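# Put the orange into the foam net sleeve

## Task

Place the orange so it sits inside the foam net sleeve, without pulling on the net so hard that it tears, since a torn net costs score.

## Robot and tools

Robot: two arms, left_arm and right_arm, each with a parallel gripper. Bases in the scene frame: left_arm at (+0.049, +0.297, 0) m, quat_wxyz (+1.000, 0, 0, -0.010); right_arm at (+0.025, -0.289, 0) m, quat_wxyz (+1.000, 0, 0, -0.009). The scene frame has its origin at table-top height, midway between the nominal bases. +z is up, +x points out over the table, and left_arm is on the +y side. Arm names do not match image sides. A camera stand is fixed behind the arms. Loose objects may get a brief shove now and then.

Gripper axes: the fingers point along the gripper's +z and open and close along its y. end_effector_position is the point between the pads, roughly 1 cm behind the tips. Reported positions and orientations can be off by a few cm, and more at long reach.

Action row: always 14 numbers, each in [-1, 1]. The first 7 are left_arm: dx, dy, dz, rx, ry, rz, opening. The next 7 are the same for right_arm. The six pose numbers are an offset, not a pose. They are measured from that arm's Hand target as it stood when the action (or move) began, along the Hand target's own axes. Scale: 1.0 = 0.6 m for dx/dy/dz, and 1.0 = 180 degrees for rx/ry/rz, which together form one rotation vector. Opening is absolute: +1 fully open (0.094 m), -1 closed. Sending all six pose numbers as 0 asks nothing new of that arm. Its opening is still a command, so repeat the present value to leave it unchanged. Each new call starts from the current Hand target, so sending the same offset twice moves the arm twice.

execute_actions(actions, cameras): actions is a list of actions. Each action is a list of up to 15 rows, one row per 1/30 s step. A short action keeps its last row until step 15. Every row in an action is counted from the action's start pose, not from the row before. Images are returned only when actions is empty or when cameras names them. The cameras are cam_high, cam_low, cam_left_wrist, cam_right_wrist; ["all"] gives every one. An unknown camera name makes the call invalid.

move(target, speed, blend, opening_speed, grip_force, blocking, cameras): target is one 14-number row, or a list of up to 15 rows. Every row is an offset from the same starting Hand targets, not from the row before it. The gripper follows a straight line to the target. The whole move is limited to 10 s.
- speed: m/s, 0.002 to 2.9, default 0.25. Turning rate is capped at 2x speed in rad/s.
- blend: corner rounding in metres; 0 stops at each target.
- opening_speed: how fast the opening changes, in units per second on the -1..1 scale, minimum 0.2. Use it for closing gently.
- grip_force: newtons per pad, 10 to 50. The value persists once set. Lower forces close slowly.
- blocking=false: returns after 0.5 s while the move keeps running.
Moves do not avoid obstacles or the other arm. Avoid paths that pass near an arm's own base, because the elbow can swing around fast. The result adds a move: line giving the ending (done, off_target, moving, held, fault) and any limits (paced = the pose was clipped; held = a check withheld steps).

wait(seconds): 0 to 3600. Lets the scene run with no new commands.
stop(): brakes the running move.
zoom_image(camera, region=[x0,y0,x1,y1]): region is in pixels of the latest image, at most 504x504.
finished_scene(scene): ends the scene (1 or 2) and cannot be undone. The orange must stay in the sleeve with no robot holding it.

Results: end_effector_position in m and quat_wxyz, both in the scene frame. Hand target is the last commanded pose after clipping; the next offsets count from it. The gripper often stops short of it. A later execute_actions call with zero offsets requests the target again; otherwise send the remaining gap as an offset. grip_measured is the measured opening on the -1..1 scale. It can read about 2.5 mm wide when empty and somewhat narrower than a hard part when squeezing. It keeps following the command, so it shows no sign of contact. Joint velocities read "within noise" when the arm is still. Joint torques are noisy and offset; joints 1 to 3 wrap at ±28 N m. Tool commands lists the present gripper commands. Calls that ran actions list end_effector_position at some steps.

Control notes: the commanded orientation is clipped to within 40 degrees of the measured one each step. Friction and weight can leave the gripper low, short or tilted. Small moves may go sideways or not happen, so check position and tilt after each move. Joint limits (rad), base to wrist:
- waist -2.618..3.054
- shoulder 0..3.142
- elbow 0..3.142 (straight at 2.901)
- wrist pitch ±1.571
- wrist yaw ±1.571
- wrist roll ±2.094

Cameras: cam_high and cam_low are fixed at 896x504. The wrist cameras are fisheye at 672x504; their calibration poses update with the arm.

Avoid:
- dropping the orange or letting go of it while it is moving
- slamming or hitting things, especially fixed or heavy ones, which fails the scene
- pressing the arms against each other, or closing one gripper on the other's fingers
- tugging the net hard enough to tear it
- leaving anything off the table, which fails the task

An arm stopped against something keeps pushing; command its target back past the gripper. Holding loads, stretched poses or pushing toward unreachable poses heats motors. MOTOR HOT appears at 75 °C. At 90 °C the arm folds and idles for the rest of the scene. Thinking time also runs the clock.

Each tool is called after ">>>" as name(argument=value, ...) on one line, values as JSON.

## Session

>>> execute_actions(actions=[])

Scene clock: 0.00 s.
left_arm: end_effector_position=(+0.3940, +0.0636, +0.2961) grip_measured=-0.969 end_effector_quat_wxyz=(+0.703, +0.644, +0.299, -0.051) | right_arm: end_effector_position=(+0.3825, -0.0335, +0.3075) grip_measured=-0.963 end_effector_quat_wxyz=(+0.328, -0.099, +0.695, +0.632)
Joint positions: left_arm=[-0.224 1.408 0.863 0.533 0.964 1.074 0.001] | right_arm=[0.315 1.487 0.951 0.561 -0.937 0.97 0.002]
Joint velocities: within noise
Joint torques (N m): no reading
Heat: left arm: 36 °C; right arm: 35 °C.
Hand target: left_arm +0.3954, +0.0656, +0.3029; +0.706, +0.641, +0.297, -0.045 | right_arm +0.3837, -0.0363, +0.3190; +0.344, -0.106, +0.687, +0.632
Tool commands: left_gripper/opening=-1.0 right_gripper/opening=-1.0

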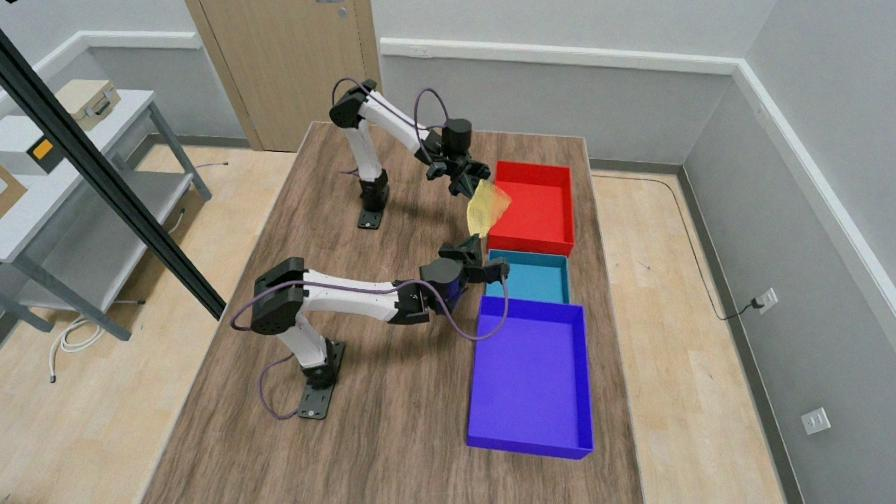

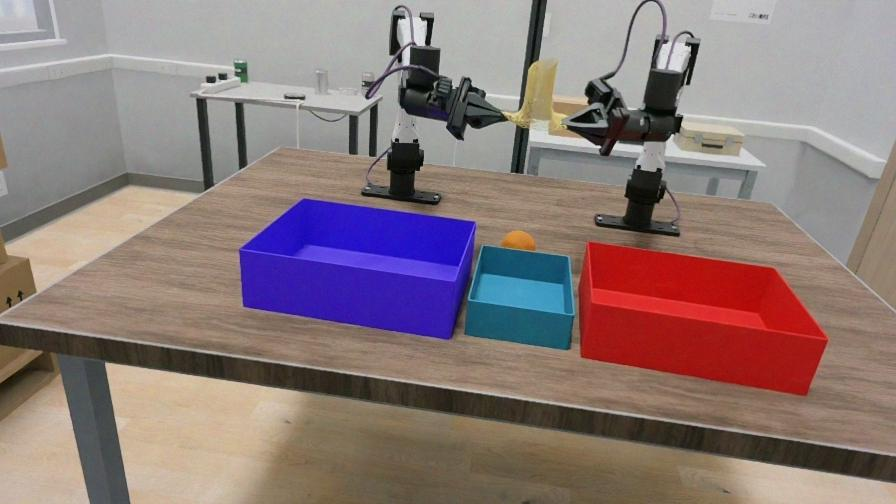

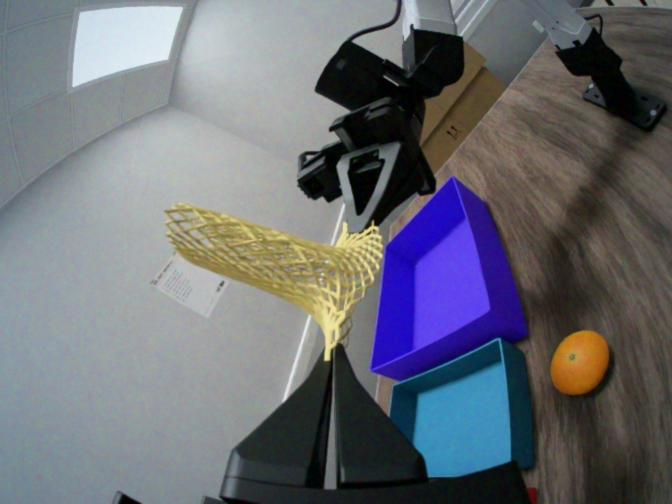

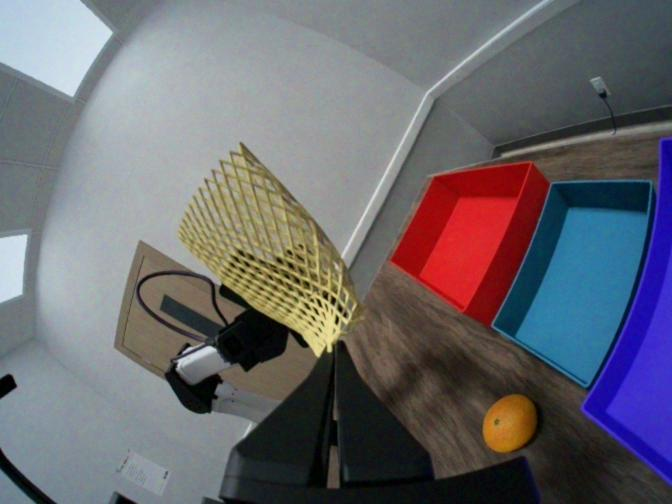

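>>> zoom_image(camera="cam_low", region=[440, 40, 660, 170])

>>> zoom_image(camera="cam_left_wrist", region=[150, 180, 410, 380])

>>> zoom_image(camera="cam_right_wrist", region=[160, 130, 410, 380])

>>> zoom_image(camera="cam_high", region=[420, 140, 580, 320])

Scaled by 2.291.

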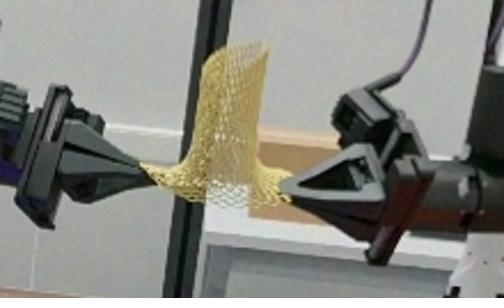

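Scaled by 1.938 from the camera's image (finer frame: 960x720).

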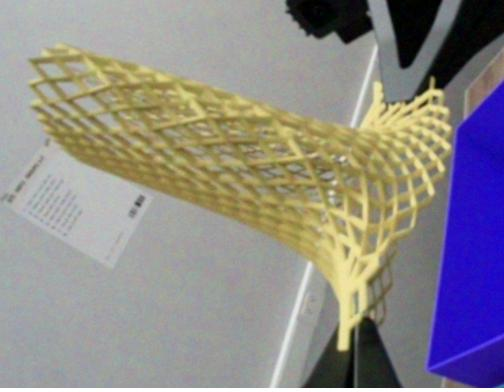

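Scaled by 2.016 from the camera's image (finer frame: 960x720).

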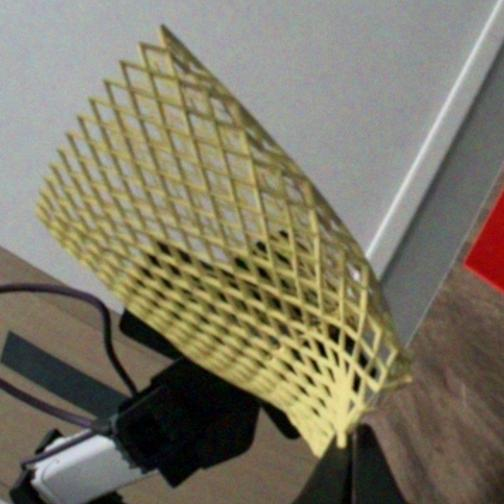

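Scaled by 2.800.

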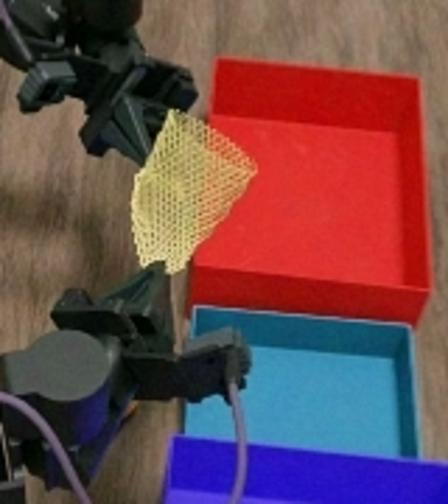

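>>> move(target=[0.097,-0.175,0.012,0.17,0.094,0,-1,0.116,-0.163,0.007,0.158,0.113,0,-1], speed=0.12, cameras=["all"])

Scene clock: 35.10 s.
left_arm: end_effector_position=(+0.3947, +0.0577, +0.1854) grip_measured=-0.969 end_effector_quat_wxyz=(+0.474, +0.799, +0.368, -0.030) | right_arm: end_effector_position=(+0.3856, -0.0291, +0.1934) grip_measured=-0.963 end_effector_quat_wxyz=(+0.226, -0.121, +0.868, +0.424)
Joint positions: left_arm=[-0.319 1.534 1.119 -0.375 0.688 1.645 0.001] | right_arm=[0.394 1.61 1.214 -0.368 -0.681 0.399 0.002]
Joint torques (N m): left_arm=[-0.4 -5.49 8.83 1.07 -0.06 0.11] | right_arm=[-0.13 -6.57 9.48 1.13 0.03 -0.26]
Heat: left arm: 38 °C; right arm: 39 °C.
Hand target: left_arm +0.3991, +0.0590, +0.1829; +0.462, +0.804, +0.374, -0.028 | right_arm +0.3902, -0.0298, +0.1993; +0.234, -0.127, +0.870, +0.416
Off the commanded pose: left_arm 0.005 m, 2 deg | right_arm 0.007 m, 1 deg.
move: done
cam_left_wrist: T_world_to_cam=[[-0.61211, 0.25055, -0.75003, 0.36641], [0.47262, 0.87635, -0.09296, -0.17793], [0.634, -0.41138, -0.65483, 0.00987]] pos_world=[0.30212, 0.06819, 0.26474]
cam_right_wrist: T_world_to_cam=[[0.4455, -0.5714, -0.68922, -0.05668], [-0.88462, -0.39938, -0.2407, 0.42164], [-0.13773, 0.71693, -0.6834, 0.32148]] pos_world=[0.44252, -0.09447, 0.28212]

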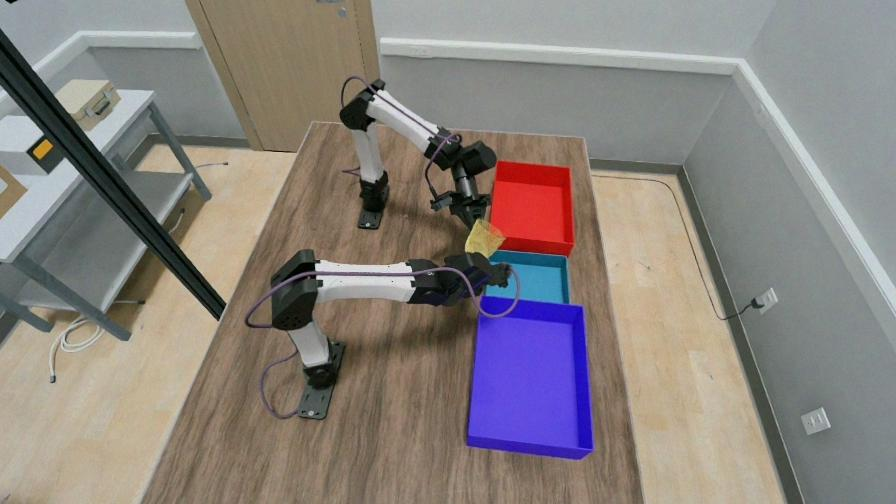

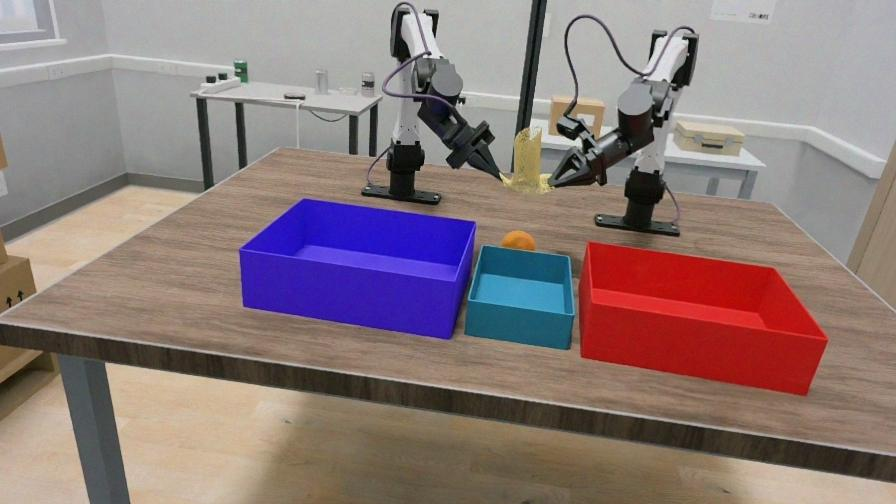

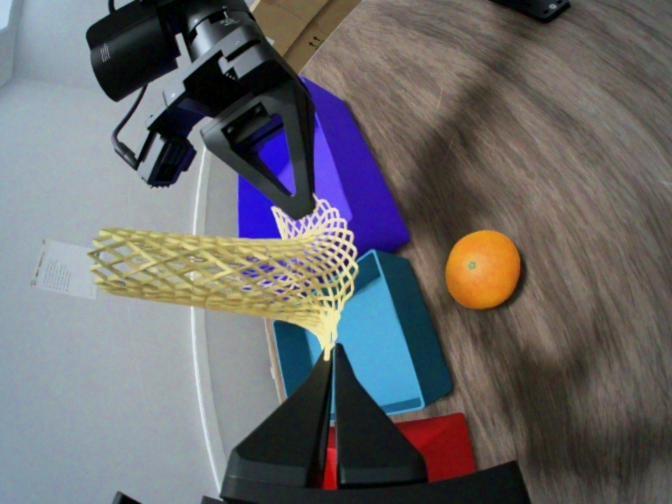

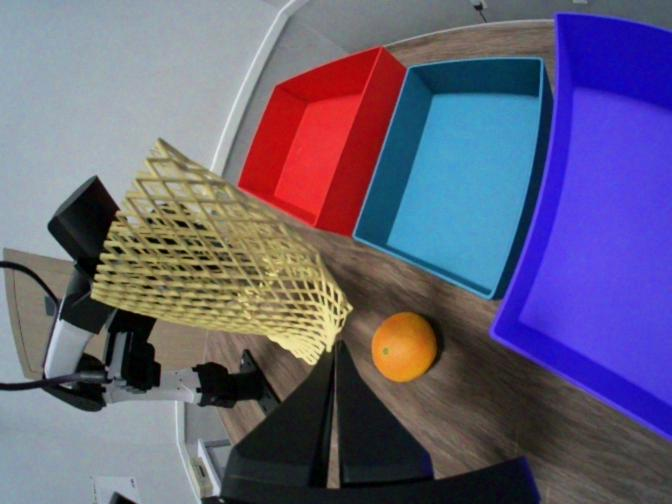

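>>> move(target=[0.0185,-0.140,0.059,0,0,0,-1,0.127,-0.074,0.072,0,0,0,-1], speed=0.12, cameras=["all"])

>>> zoom_image(camera="cam_low", region=[440, 140, 620, 270])

Scene clock: 62.47 s.
left_arm: end_effector_position=(+0.3614, +0.0617, +0.1019) grip_measured=-0.969 end_effector_quat_wxyz=(+0.464, +0.806, +0.366, -0.035) | right_arm: end_effector_position=(+0.3513, -0.0253, +0.1081) grip_measured=-0.963 end_effector_quat_wxyz=(+0.224, -0.132, +0.871, +0.418)
Joint positions: left_arm=[-0.345 1.534 0.783 -0.057 0.67 1.645 0.001] | right_arm=[0.448 1.611 0.864 -0.01 -0.641 0.413 0.002]
Joint torques (N m): left_arm=[-0.43 -5.79 5.18 1.61 -0.07 -0.16] | right_arm=[0.12 -5.86 5.35 1.82 0.08 0.09]
Heat: left arm: 38 °C; right arm: 39 °C.
Hand target: left_arm +0.3651, +0.0630, +0.0977; +0.462, +0.804, +0.374, -0.028 | right_arm +0.3562, -0.0256, +0.1072; +0.234, -0.127, +0.870, +0.416
Off the commanded pose: left_arm 0.006 m, 1 deg | right_arm 0.005 m, 1 deg.
move: done
cam_left_wrist: T_world_to_cam=[[-0.61803, 0.27261, -0.73738, 0.28192], [0.48309, 0.87166, -0.08265, -0.17805], [0.62021, -0.4073, -0.67041, -0.01589]] pos_world=[0.2701, 0.07188, 0.18251]
cam_right_wrist: T_world_to_cam=[[0.45927, -0.5765, -0.67581, -0.10448], [-0.87619, -0.41916, -0.23788, 0.36852], [-0.14614, 0.70139, -0.69764, 0.25973]] pos_world=[0.40884, -0.08794, 0.19825]

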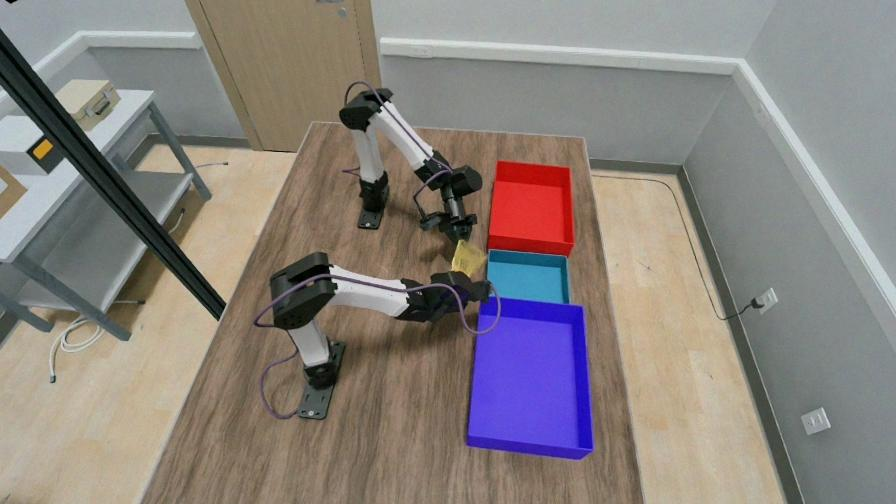

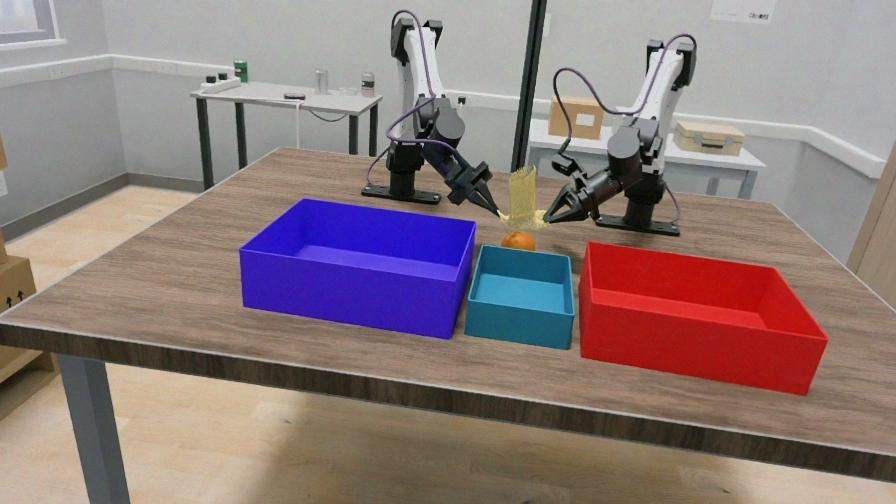

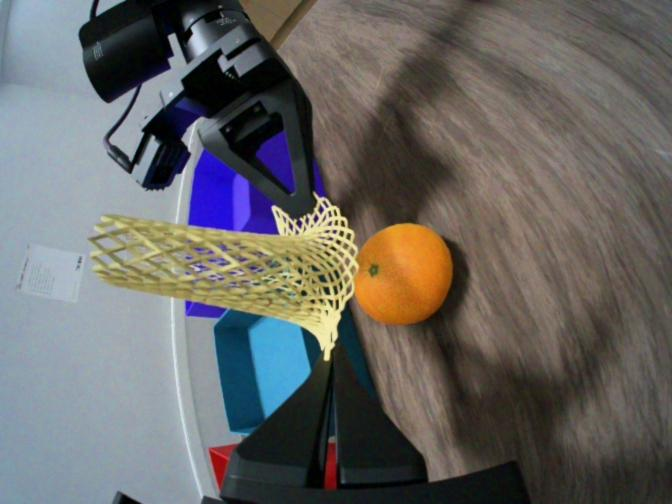

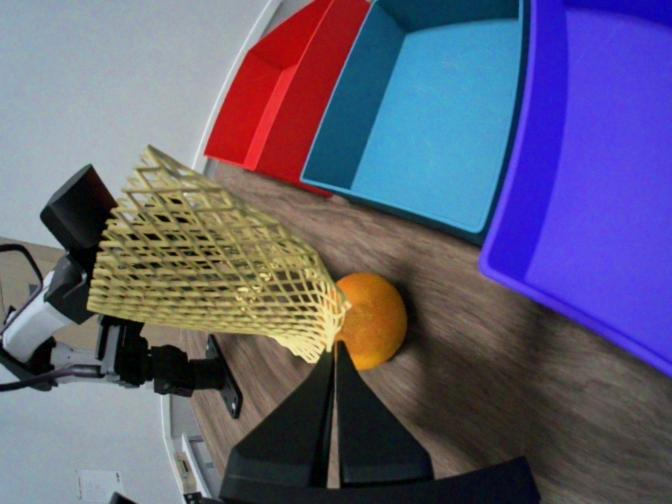

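Scaled by 2.800.

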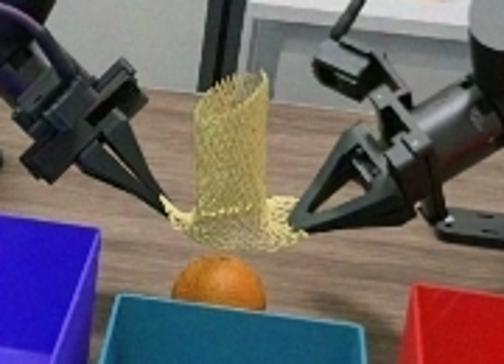

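>>> move(target=[0.0273,-0.06,0.037,0,0,0,-1,0.049,-0.06,0.034,0,0,0,-1], speed=0.08, cameras=["cam_low","cam_left_wrist","cam_right_wrist"])

>>> zoom_image(camera="cam_low", region=[440, 140, 620, 270])

Scene clock: 73.37 s.
left_arm: end_effector_position=(+0.3579, +0.0631, +0.0600) grip_measured=-0.969 end_effector_quat_wxyz=(+0.467, +0.805, +0.364, -0.032) | right_arm: end_effector_position=(+0.3472, -0.0283, +0.0593) grip_measured=-0.963 end_effector_quat_wxyz=(+0.226, -0.131, +0.870, +0.418)
Joint positions: left_arm=[-0.345 1.629 0.67 0.161 0.67 1.645 0.001] | right_arm=[0.445 1.717 0.741 0.222 -0.643 0.413 0.002]
Joint torques (N m): left_arm=[0.03 -5.09 4.53 1.58 -0.04 -0.11] | right_arm=[-1.05 -5.94 4.42 1.67 -0.12 -0.04]
Heat: left arm: 39 °C; right arm: 39 °C.
Hand target: left_arm +0.3610, +0.0660, +0.0526; +0.462, +0.804, +0.374, -0.028 | right_arm +0.3520, -0.0328, +0.0571; +0.234, -0.127, +0.870, +0.416
Off the commanded pose: left_arm 0.009 m, 1 deg | right_arm 0.007 m, 1 deg.
move: done
cam_left_wrist: T_world_to_cam=[[-0.61169, 0.27015, -0.74354, 0.24671], [0.48381, 0.87138, -0.08142, -0.18124], [0.62591, -0.40953, -0.66372, -0.04348]] pos_world=[0.26581, 0.07347, 0.13983]
cam_right_wrist: T_world_to_cam=[[0.45973, -0.57583, -0.67607, -0.13738], [-0.87645, -0.41691, -0.24089, 0.35233], [-0.14314, 0.70329, -0.69635, 0.22611]] pos_world=[0.40433, -0.09124, 0.14945]

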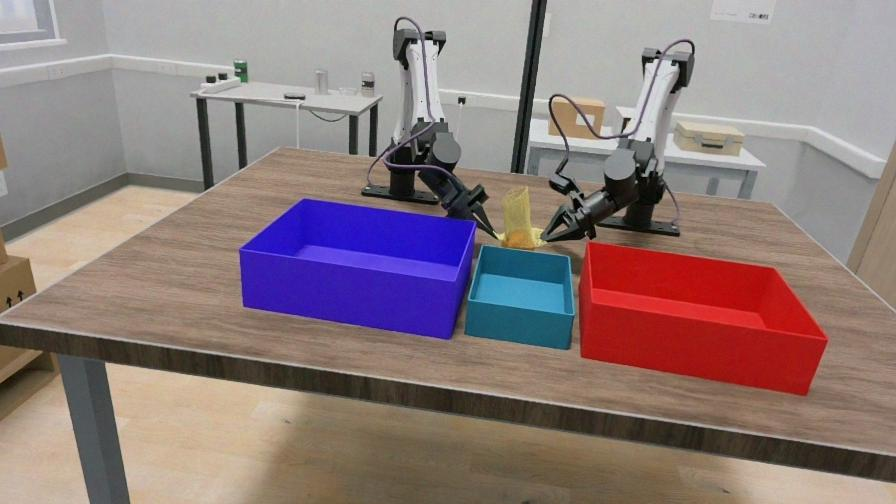

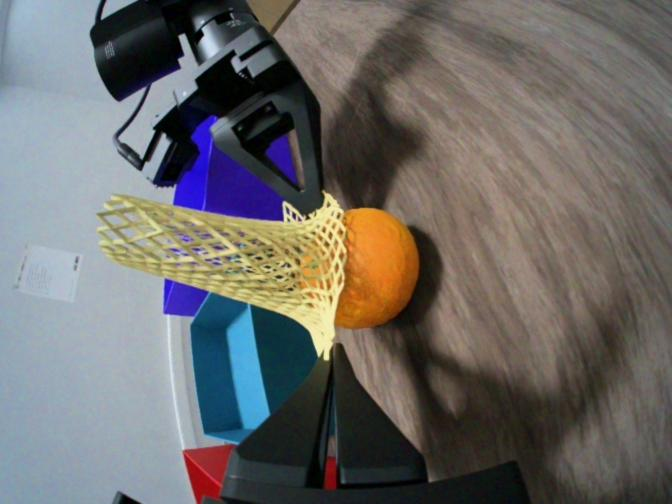

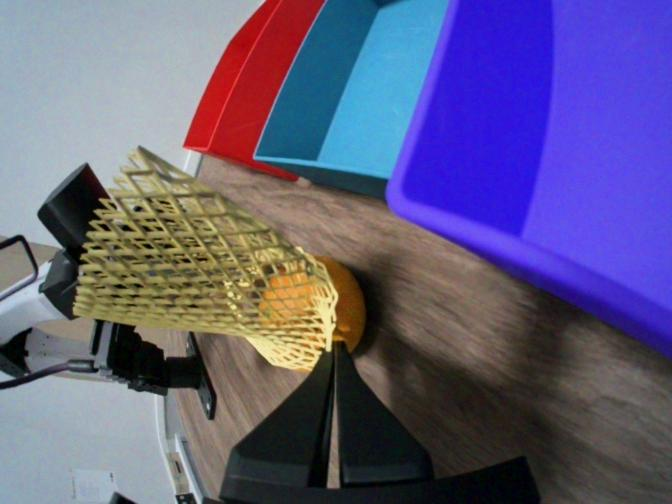

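Scaled by 2.800.

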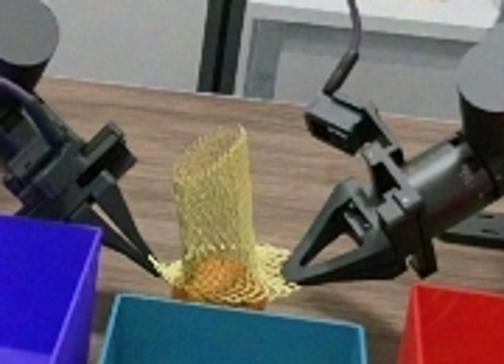

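>>> move(target=[0.024,-0.0445,0.0353,0,0,0,-1,0.031,-0.04,0.033,0,0,0,-1], speed=0.06, cameras=["cam_low","cam_left_wrist","cam_right_wrist"])

>>> zoom_image(camera="cam_low", region=[440, 160, 620, 290])

Scene clock: 80.07 s.
left_arm: end_effector_position=(+0.3638, +0.0639, +0.0281) grip_measured=-0.969 end_effector_quat_wxyz=(+0.474, +0.802, +0.362, -0.023) | right_arm: end_effector_position=(+0.3599, -0.0228, +0.0465) grip_measured=-0.963 end_effector_quat_wxyz=(+0.271, -0.152, +0.848, +0.429)
Joint positions: left_arm=[-0.338 1.758 0.619 0.363 0.67 1.645 0.001] | right_arm=[0.443 1.815 0.7 0.462 -0.646 0.398 0.002]
Joint torques (N m): left_arm=[0.01 -5.15 3.6 1.48 -0.05 -0.11] | right_arm=[-0.87 -4.66 3.04 1.08 -0.01 0]
Heat: left arm: 39 °C; right arm: 39 °C.
Hand target: left_arm +0.3610, +0.0660, +0.0156; +0.462, +0.804, +0.374, -0.028 | right_arm +0.3520, -0.0327, +0.0209; +0.234, -0.127, +0.870, +0.416
Off the commanded pose: left_arm 0.013 m, 2 deg | right_arm 0.029 m, 6 deg.
move: off_target (left_arm, right_arm)
cam_left_wrist: T_world_to_cam=[[-0.59755, 0.25939, -0.75871, 0.22232], [0.47881, 0.87443, -0.07815, -0.18598], [0.64317, -0.40998, -0.64672, -0.07482]] pos_world=[0.27002, 0.07428, 0.10576]
cam_right_wrist: T_world_to_cam=[[0.53319, -0.54571, -0.64646, -0.1758], [-0.84239, -0.41295, -0.3462, 0.35552], [-0.07803, 0.72916, -0.67988, 0.19157]] pos_world=[0.40817, -0.08881, 0.13968]

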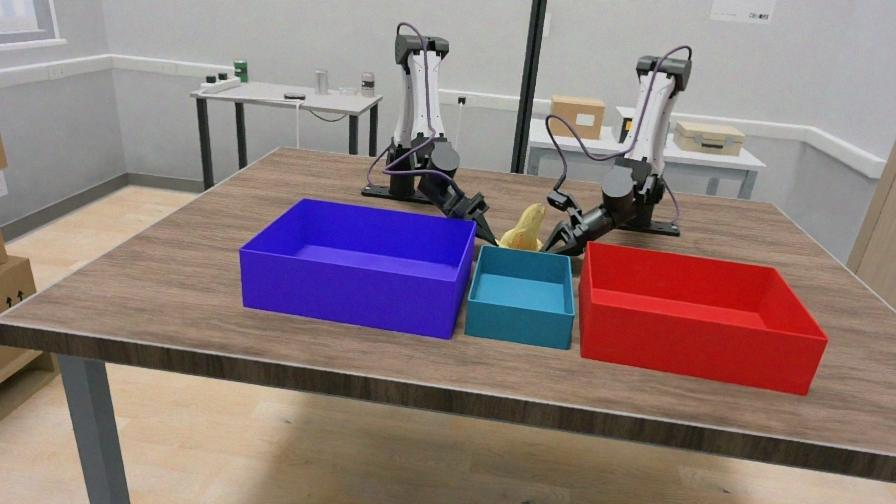

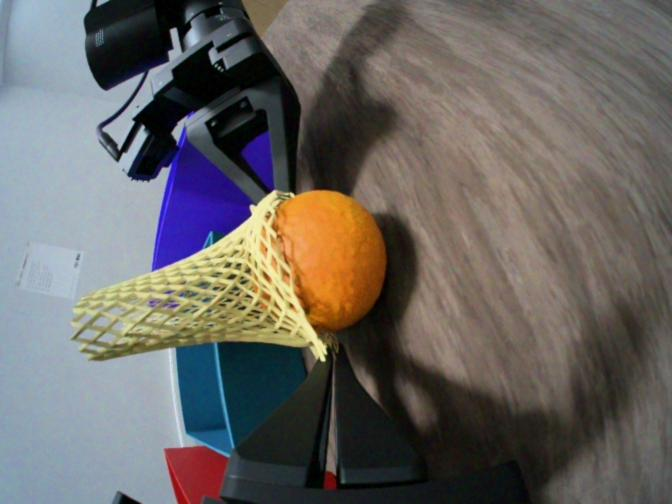

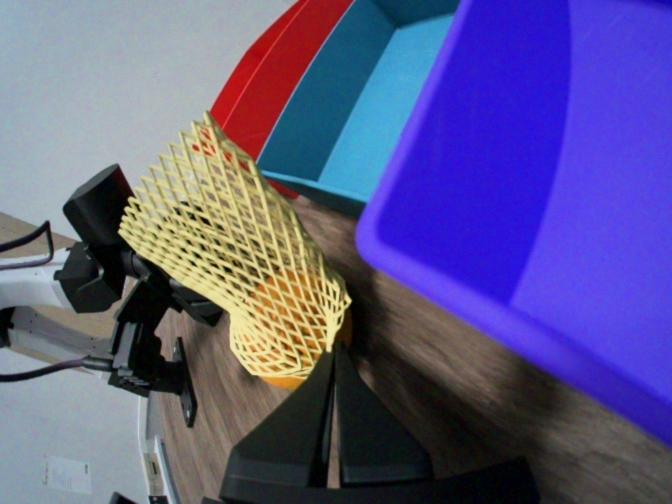

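Scaled by 2.800.

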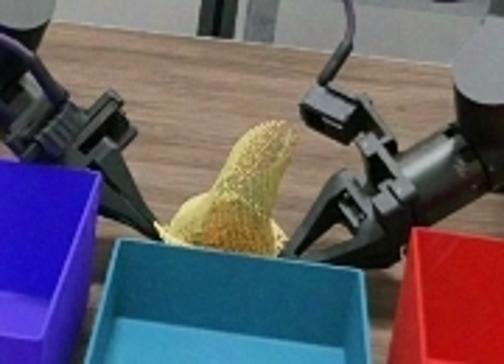

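>>> move(target=[[-0.04,0.0215,-0.045,0,0,0,-1,-0.013,0.052,-0.0375,0,0,0,-1],[-0.0175,-0.019,-0.012,0,0,0,-1,0.017,0.013,-0.006,0,0,0,-1]], speed=0.06, cameras=["all"])

>>> zoom_image(camera="cam_low", region=[440, 160, 620, 290])

Scene clock: 103.20 s.
left_arm: end_effector_position=(+0.3475, +0.0669, +0.0285) grip_measured=-0.969 end_effector_quat_wxyz=(+0.477, +0.802, +0.358, -0.022) | right_arm: end_effector_position=(+0.3442, -0.0235, +0.0447) grip_measured=-0.963 end_effector_quat_wxyz=(+0.261, -0.150, +0.850, +0.433)
Joint positions: left_arm=[-0.347 1.708 0.549 0.394 0.667 1.642 0.001] | right_arm=[0.457 1.781 0.649 0.472 -0.647 0.415 0.002]
Joint torques (N m): left_arm=[-0.4 -4.66 3.51 1.45 -0.1 -0.21] | right_arm=[-0.12 -4.57 3.49 1.27 0.15 0.07]
Heat: left arm: 39 °C; right arm: 38 °C.
Hand target: left_arm +0.3441, +0.0687, +0.0156; +0.462, +0.804, +0.374, -0.028 | right_arm +0.3389, -0.0309, +0.0228; +0.234, -0.127, +0.870, +0.416
Off the commanded pose: left_arm 0.013 m, 3 deg | right_arm 0.024 m, 5 deg.
move: off_target (left_arm, right_arm)
cam_left_wrist: T_world_to_cam=[[-0.58981, 0.26047, -0.76438, 0.2096], [0.48413, 0.87164, -0.07654, -0.18243], [0.64633, -0.4152, -0.64021, -0.0637]] pos_world=[0.25312, 0.07797, 0.10547]
cam_right_wrist: T_world_to_cam=[[0.52315, -0.54014, -0.65921, -0.16492], [-0.84668, -0.41762, -0.32973, 0.34201], [-0.0972, 0.73064, -0.67581, 0.19609]] pos_world=[0.39491, -0.08951, 0.13658]

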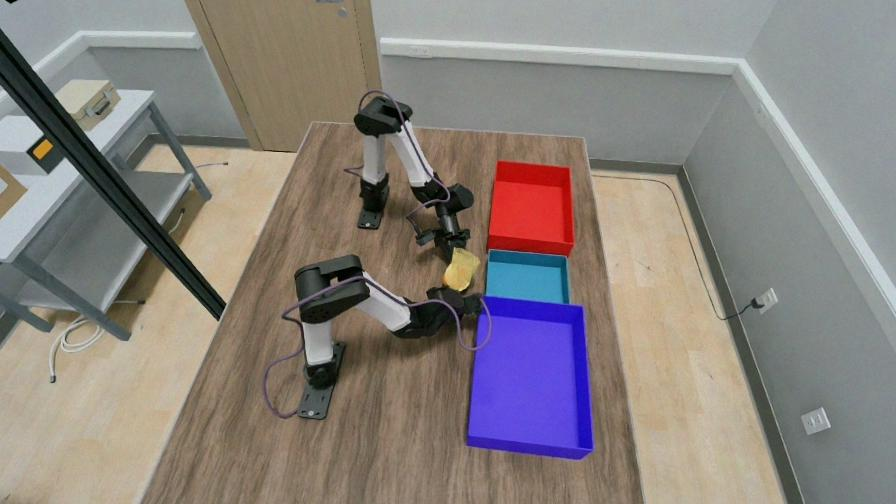

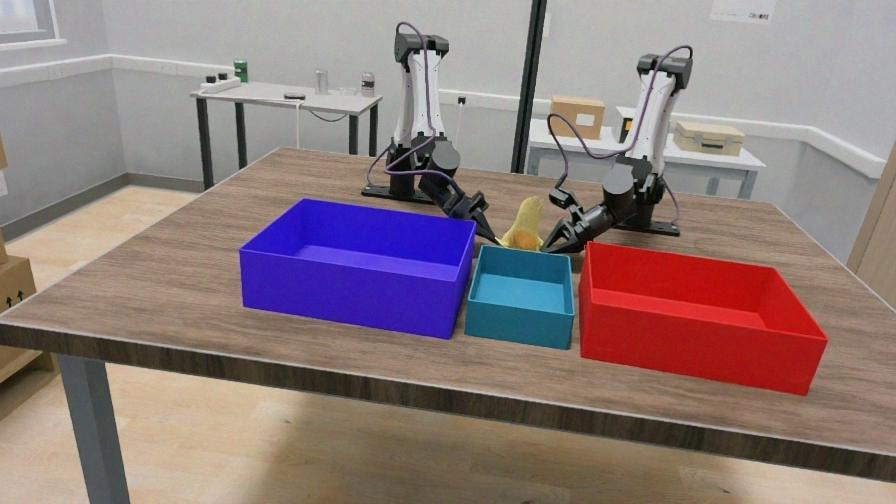

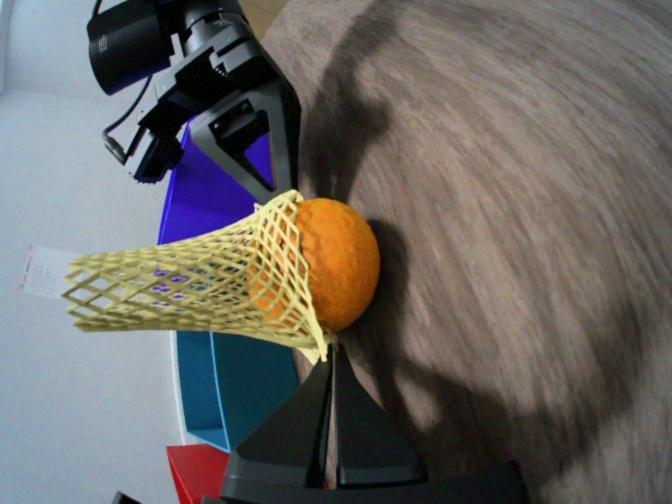

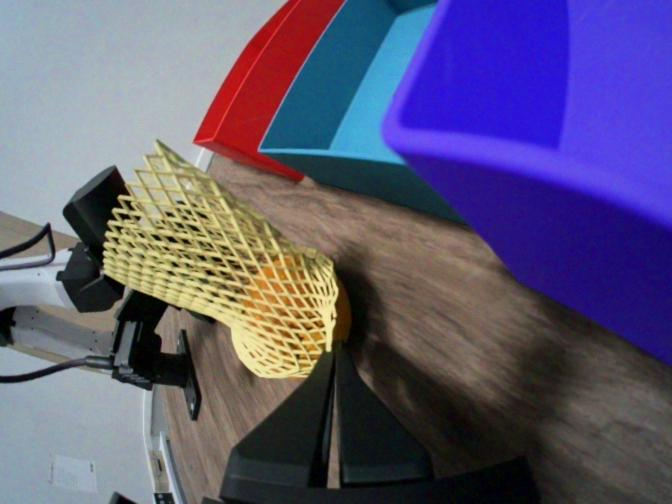

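Scaled by 2.800.

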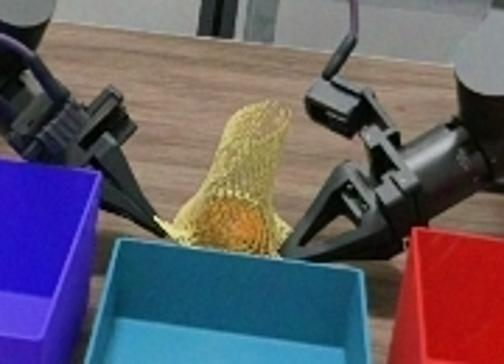

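>>> move(target=[[-0.033,0.021,-0.033,0,0,0,-1,-0.026,0.041,-0.033,0.071,-0.092,0.076,-1],[-0.013,-0.015,-0.004,0,0,0,-1,0.006,0,0,0.071,-0.092,0.076,-1]], speed=0.07, cameras=["all"])

>>> zoom_image(camera="cam_high", region=[400, 210, 540, 350])

Scene clock: 121.13 s.
left_arm: end_effector_position=(+0.3363, +0.0655, +0.0268) grip_measured=-0.969 end_effector_quat_wxyz=(+0.478, +0.803, +0.355, -0.017) | right_arm: end_effector_position=(+0.3347, -0.0244, +0.0287) grip_measured=-0.964 end_effector_quat_wxyz=(+0.316, +0.051, +0.873, +0.369)
Joint positions: left_arm=[-0.37 1.683 0.5 0.435 0.647 1.628 0.001] | right_arm=[0.672 1.739 0.486 0.691 -0.127 0.841 0.002]
Joint torques (N m): left_arm=[-0.55 -4.29 3.33 1.4 -0.04 -0.23] | right_arm=[0.05 -4.85 3.34 1.75 0.35 0.06]
Heat: left arm: 39 °C; right arm: 38 °C.
Hand target: left_arm +0.3322, +0.0687, +0.0135; +0.462, +0.804, +0.374, -0.028 | right_arm +0.3358, -0.0310, +0.0210; +0.318, +0.065, +0.877, +0.356
Off the commanded pose: left_arm 0.014 m, 3 deg | right_arm 0.010 m, 2 deg.
move: off_target (left_arm)
cam_left_wrist: T_world_to_cam=[[-0.58191, 0.26277, -0.76963, 0.19932], [0.4857, 0.87134, -0.06974, -0.17658], [0.65228, -0.41439, -0.63467, -0.06035]] pos_world=[0.24112, 0.07647, 0.10278]
cam_right_wrist: T_world_to_cam=[[0.19923, -0.70341, -0.68229, -0.06586], [-0.96522, -0.02059, -0.26062, 0.37573], [0.16928, 0.71048, -0.68305, 0.09549]] pos_world=[0.35962, -0.10644, 0.11821]

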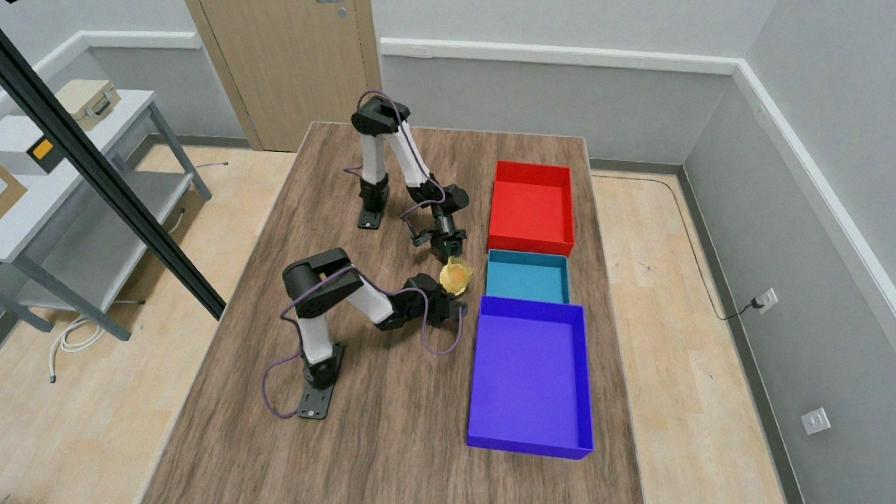

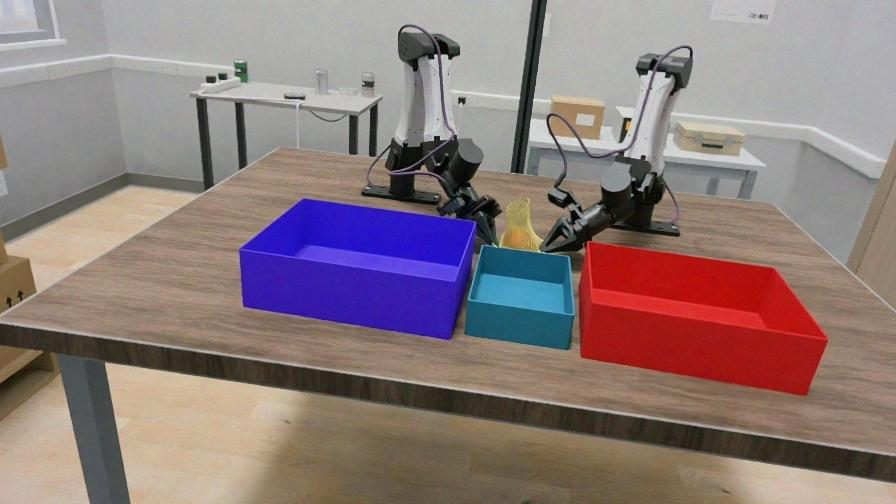

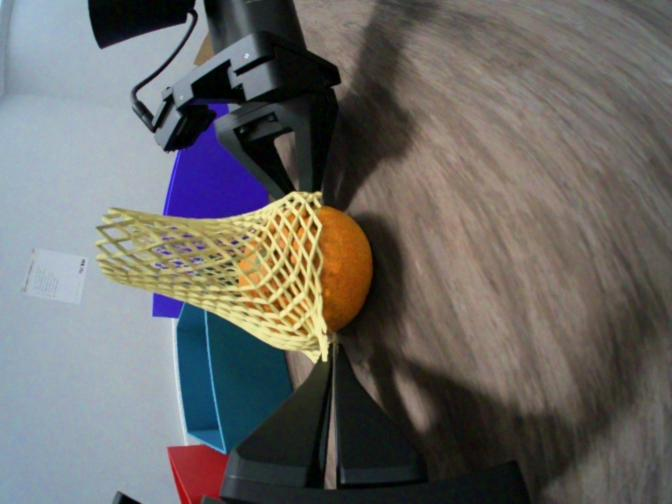

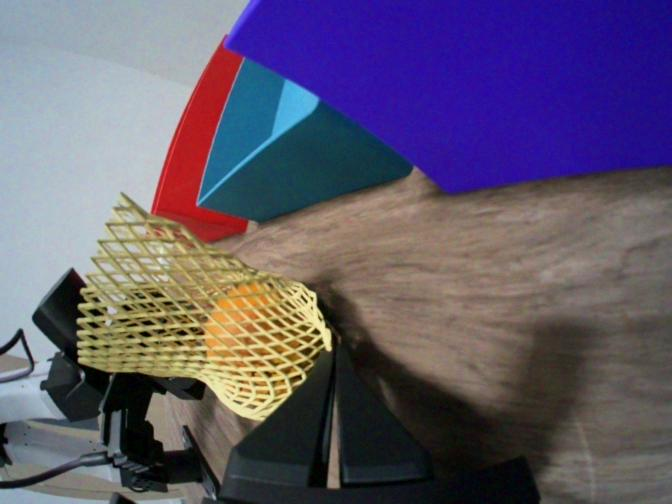

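Scaled by 3.600.

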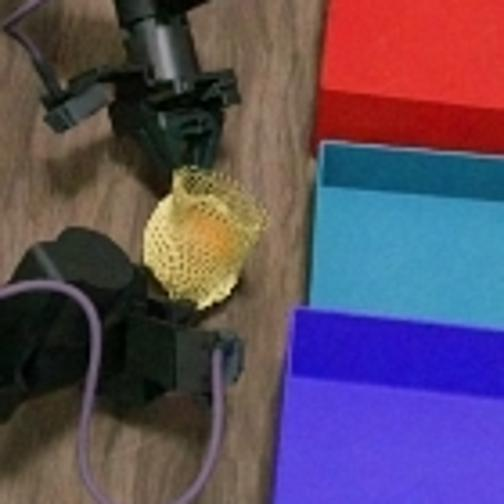

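>>> move(target=[-0.002,-0.023,0.0075,0,0,0,-1,0.021,-0.012,0.003,0,0,0,-1], speed=0.05, cameras=["all"])

>>> zoom_image(camera="cam_left_wrist", region=[180, 160, 440, 400])

Scene clock: 130.03 s.
left_arm: end_effector_position=(+0.3251, +0.0652, +0.0116) grip_measured=-0.969 end_effector_quat_wxyz=(+0.474, +0.805, +0.357, -0.025) | right_arm: end_effector_position=(+0.3247, -0.0226, +0.0157) grip_measured=-0.964 end_effector_quat_wxyz=(+0.312, +0.048, +0.873, +0.372)
Joint positions: left_arm=[-0.384 1.724 0.454 0.513 0.645 1.617 0.001] | right_arm=[0.693 1.785 0.45 0.772 -0.121 0.852 0.002]
Joint torques (N m): left_arm=[-0.49 -4.48 3.15 1.52 -0.12 -0.25] | right_arm=[-0.2 -4.82 3.22 1.76 0.46 0.11]
Heat: left arm: 38 °C; right arm: 37 °C.
Hand target: left_arm +0.3240, +0.0686, +0.0014; +0.462, +0.804, +0.374, -0.028 | right_arm +0.3278, -0.0310, +0.0088; +0.318, +0.065, +0.877, +0.356
Off the commanded pose: left_arm 0.011 m, 2 deg | right_arm 0.011 m, 3 deg.
move: off_target (left_arm, right_arm)
cam_left_wrist: T_world_to_cam=[[-0.59263, 0.26774, -0.75967, 0.18426], [0.49045, 0.86809, -0.07666, -0.17325], [0.63894, -0.41801, -0.64577, -0.05813]] pos_world=[0.23131, 0.07677, 0.08916]
cam_right_wrist: T_world_to_cam=[[0.20274, -0.69946, -0.68532, -0.07245], [-0.96644, -0.03017, -0.25511, 0.36276], [0.15776, 0.71404, -0.6821, 0.09078]] pos_world=[0.35095, -0.10455, 0.10481]

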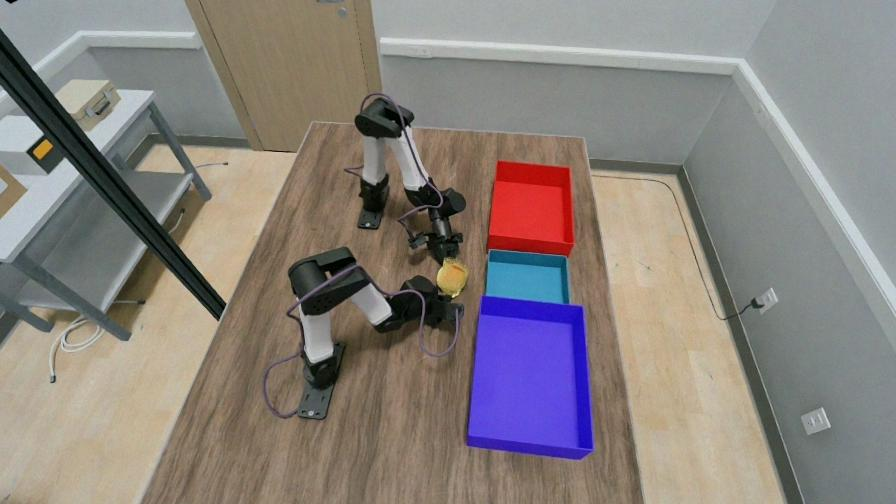

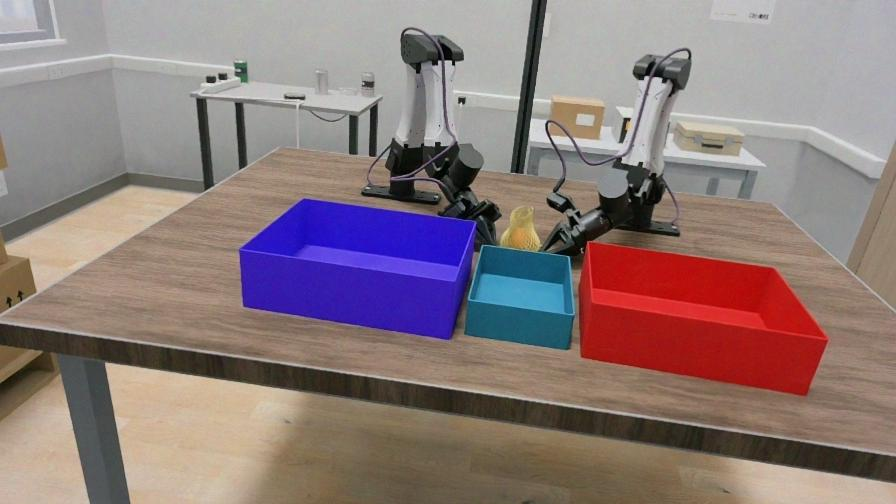

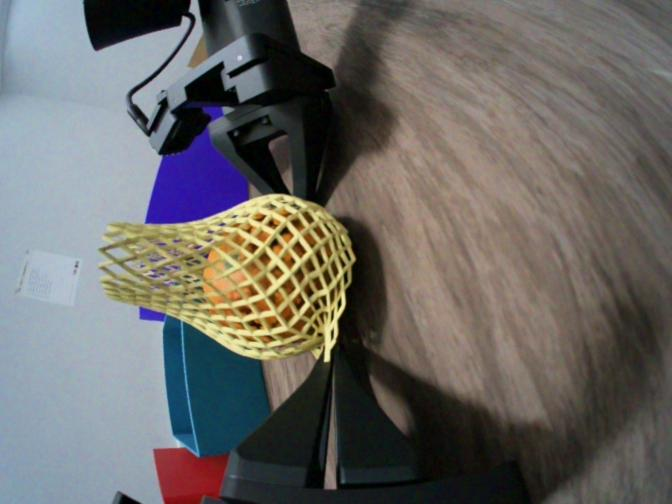

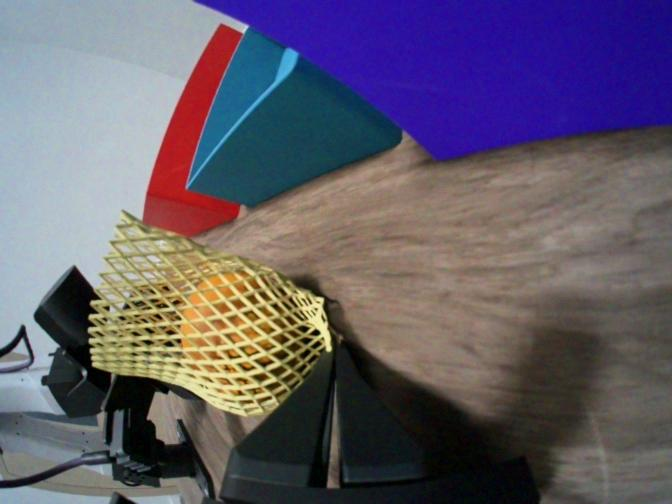

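Scaled by 1.938 from the camera's image (finer frame: 960x720).

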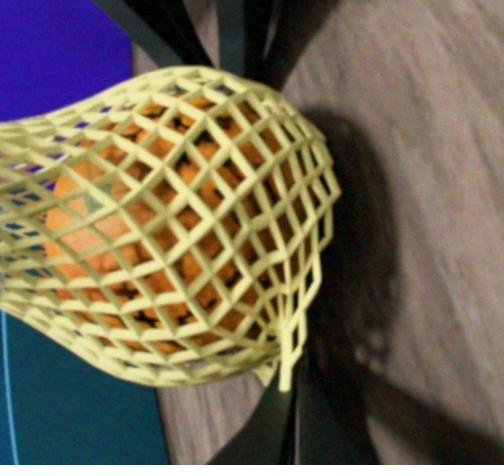

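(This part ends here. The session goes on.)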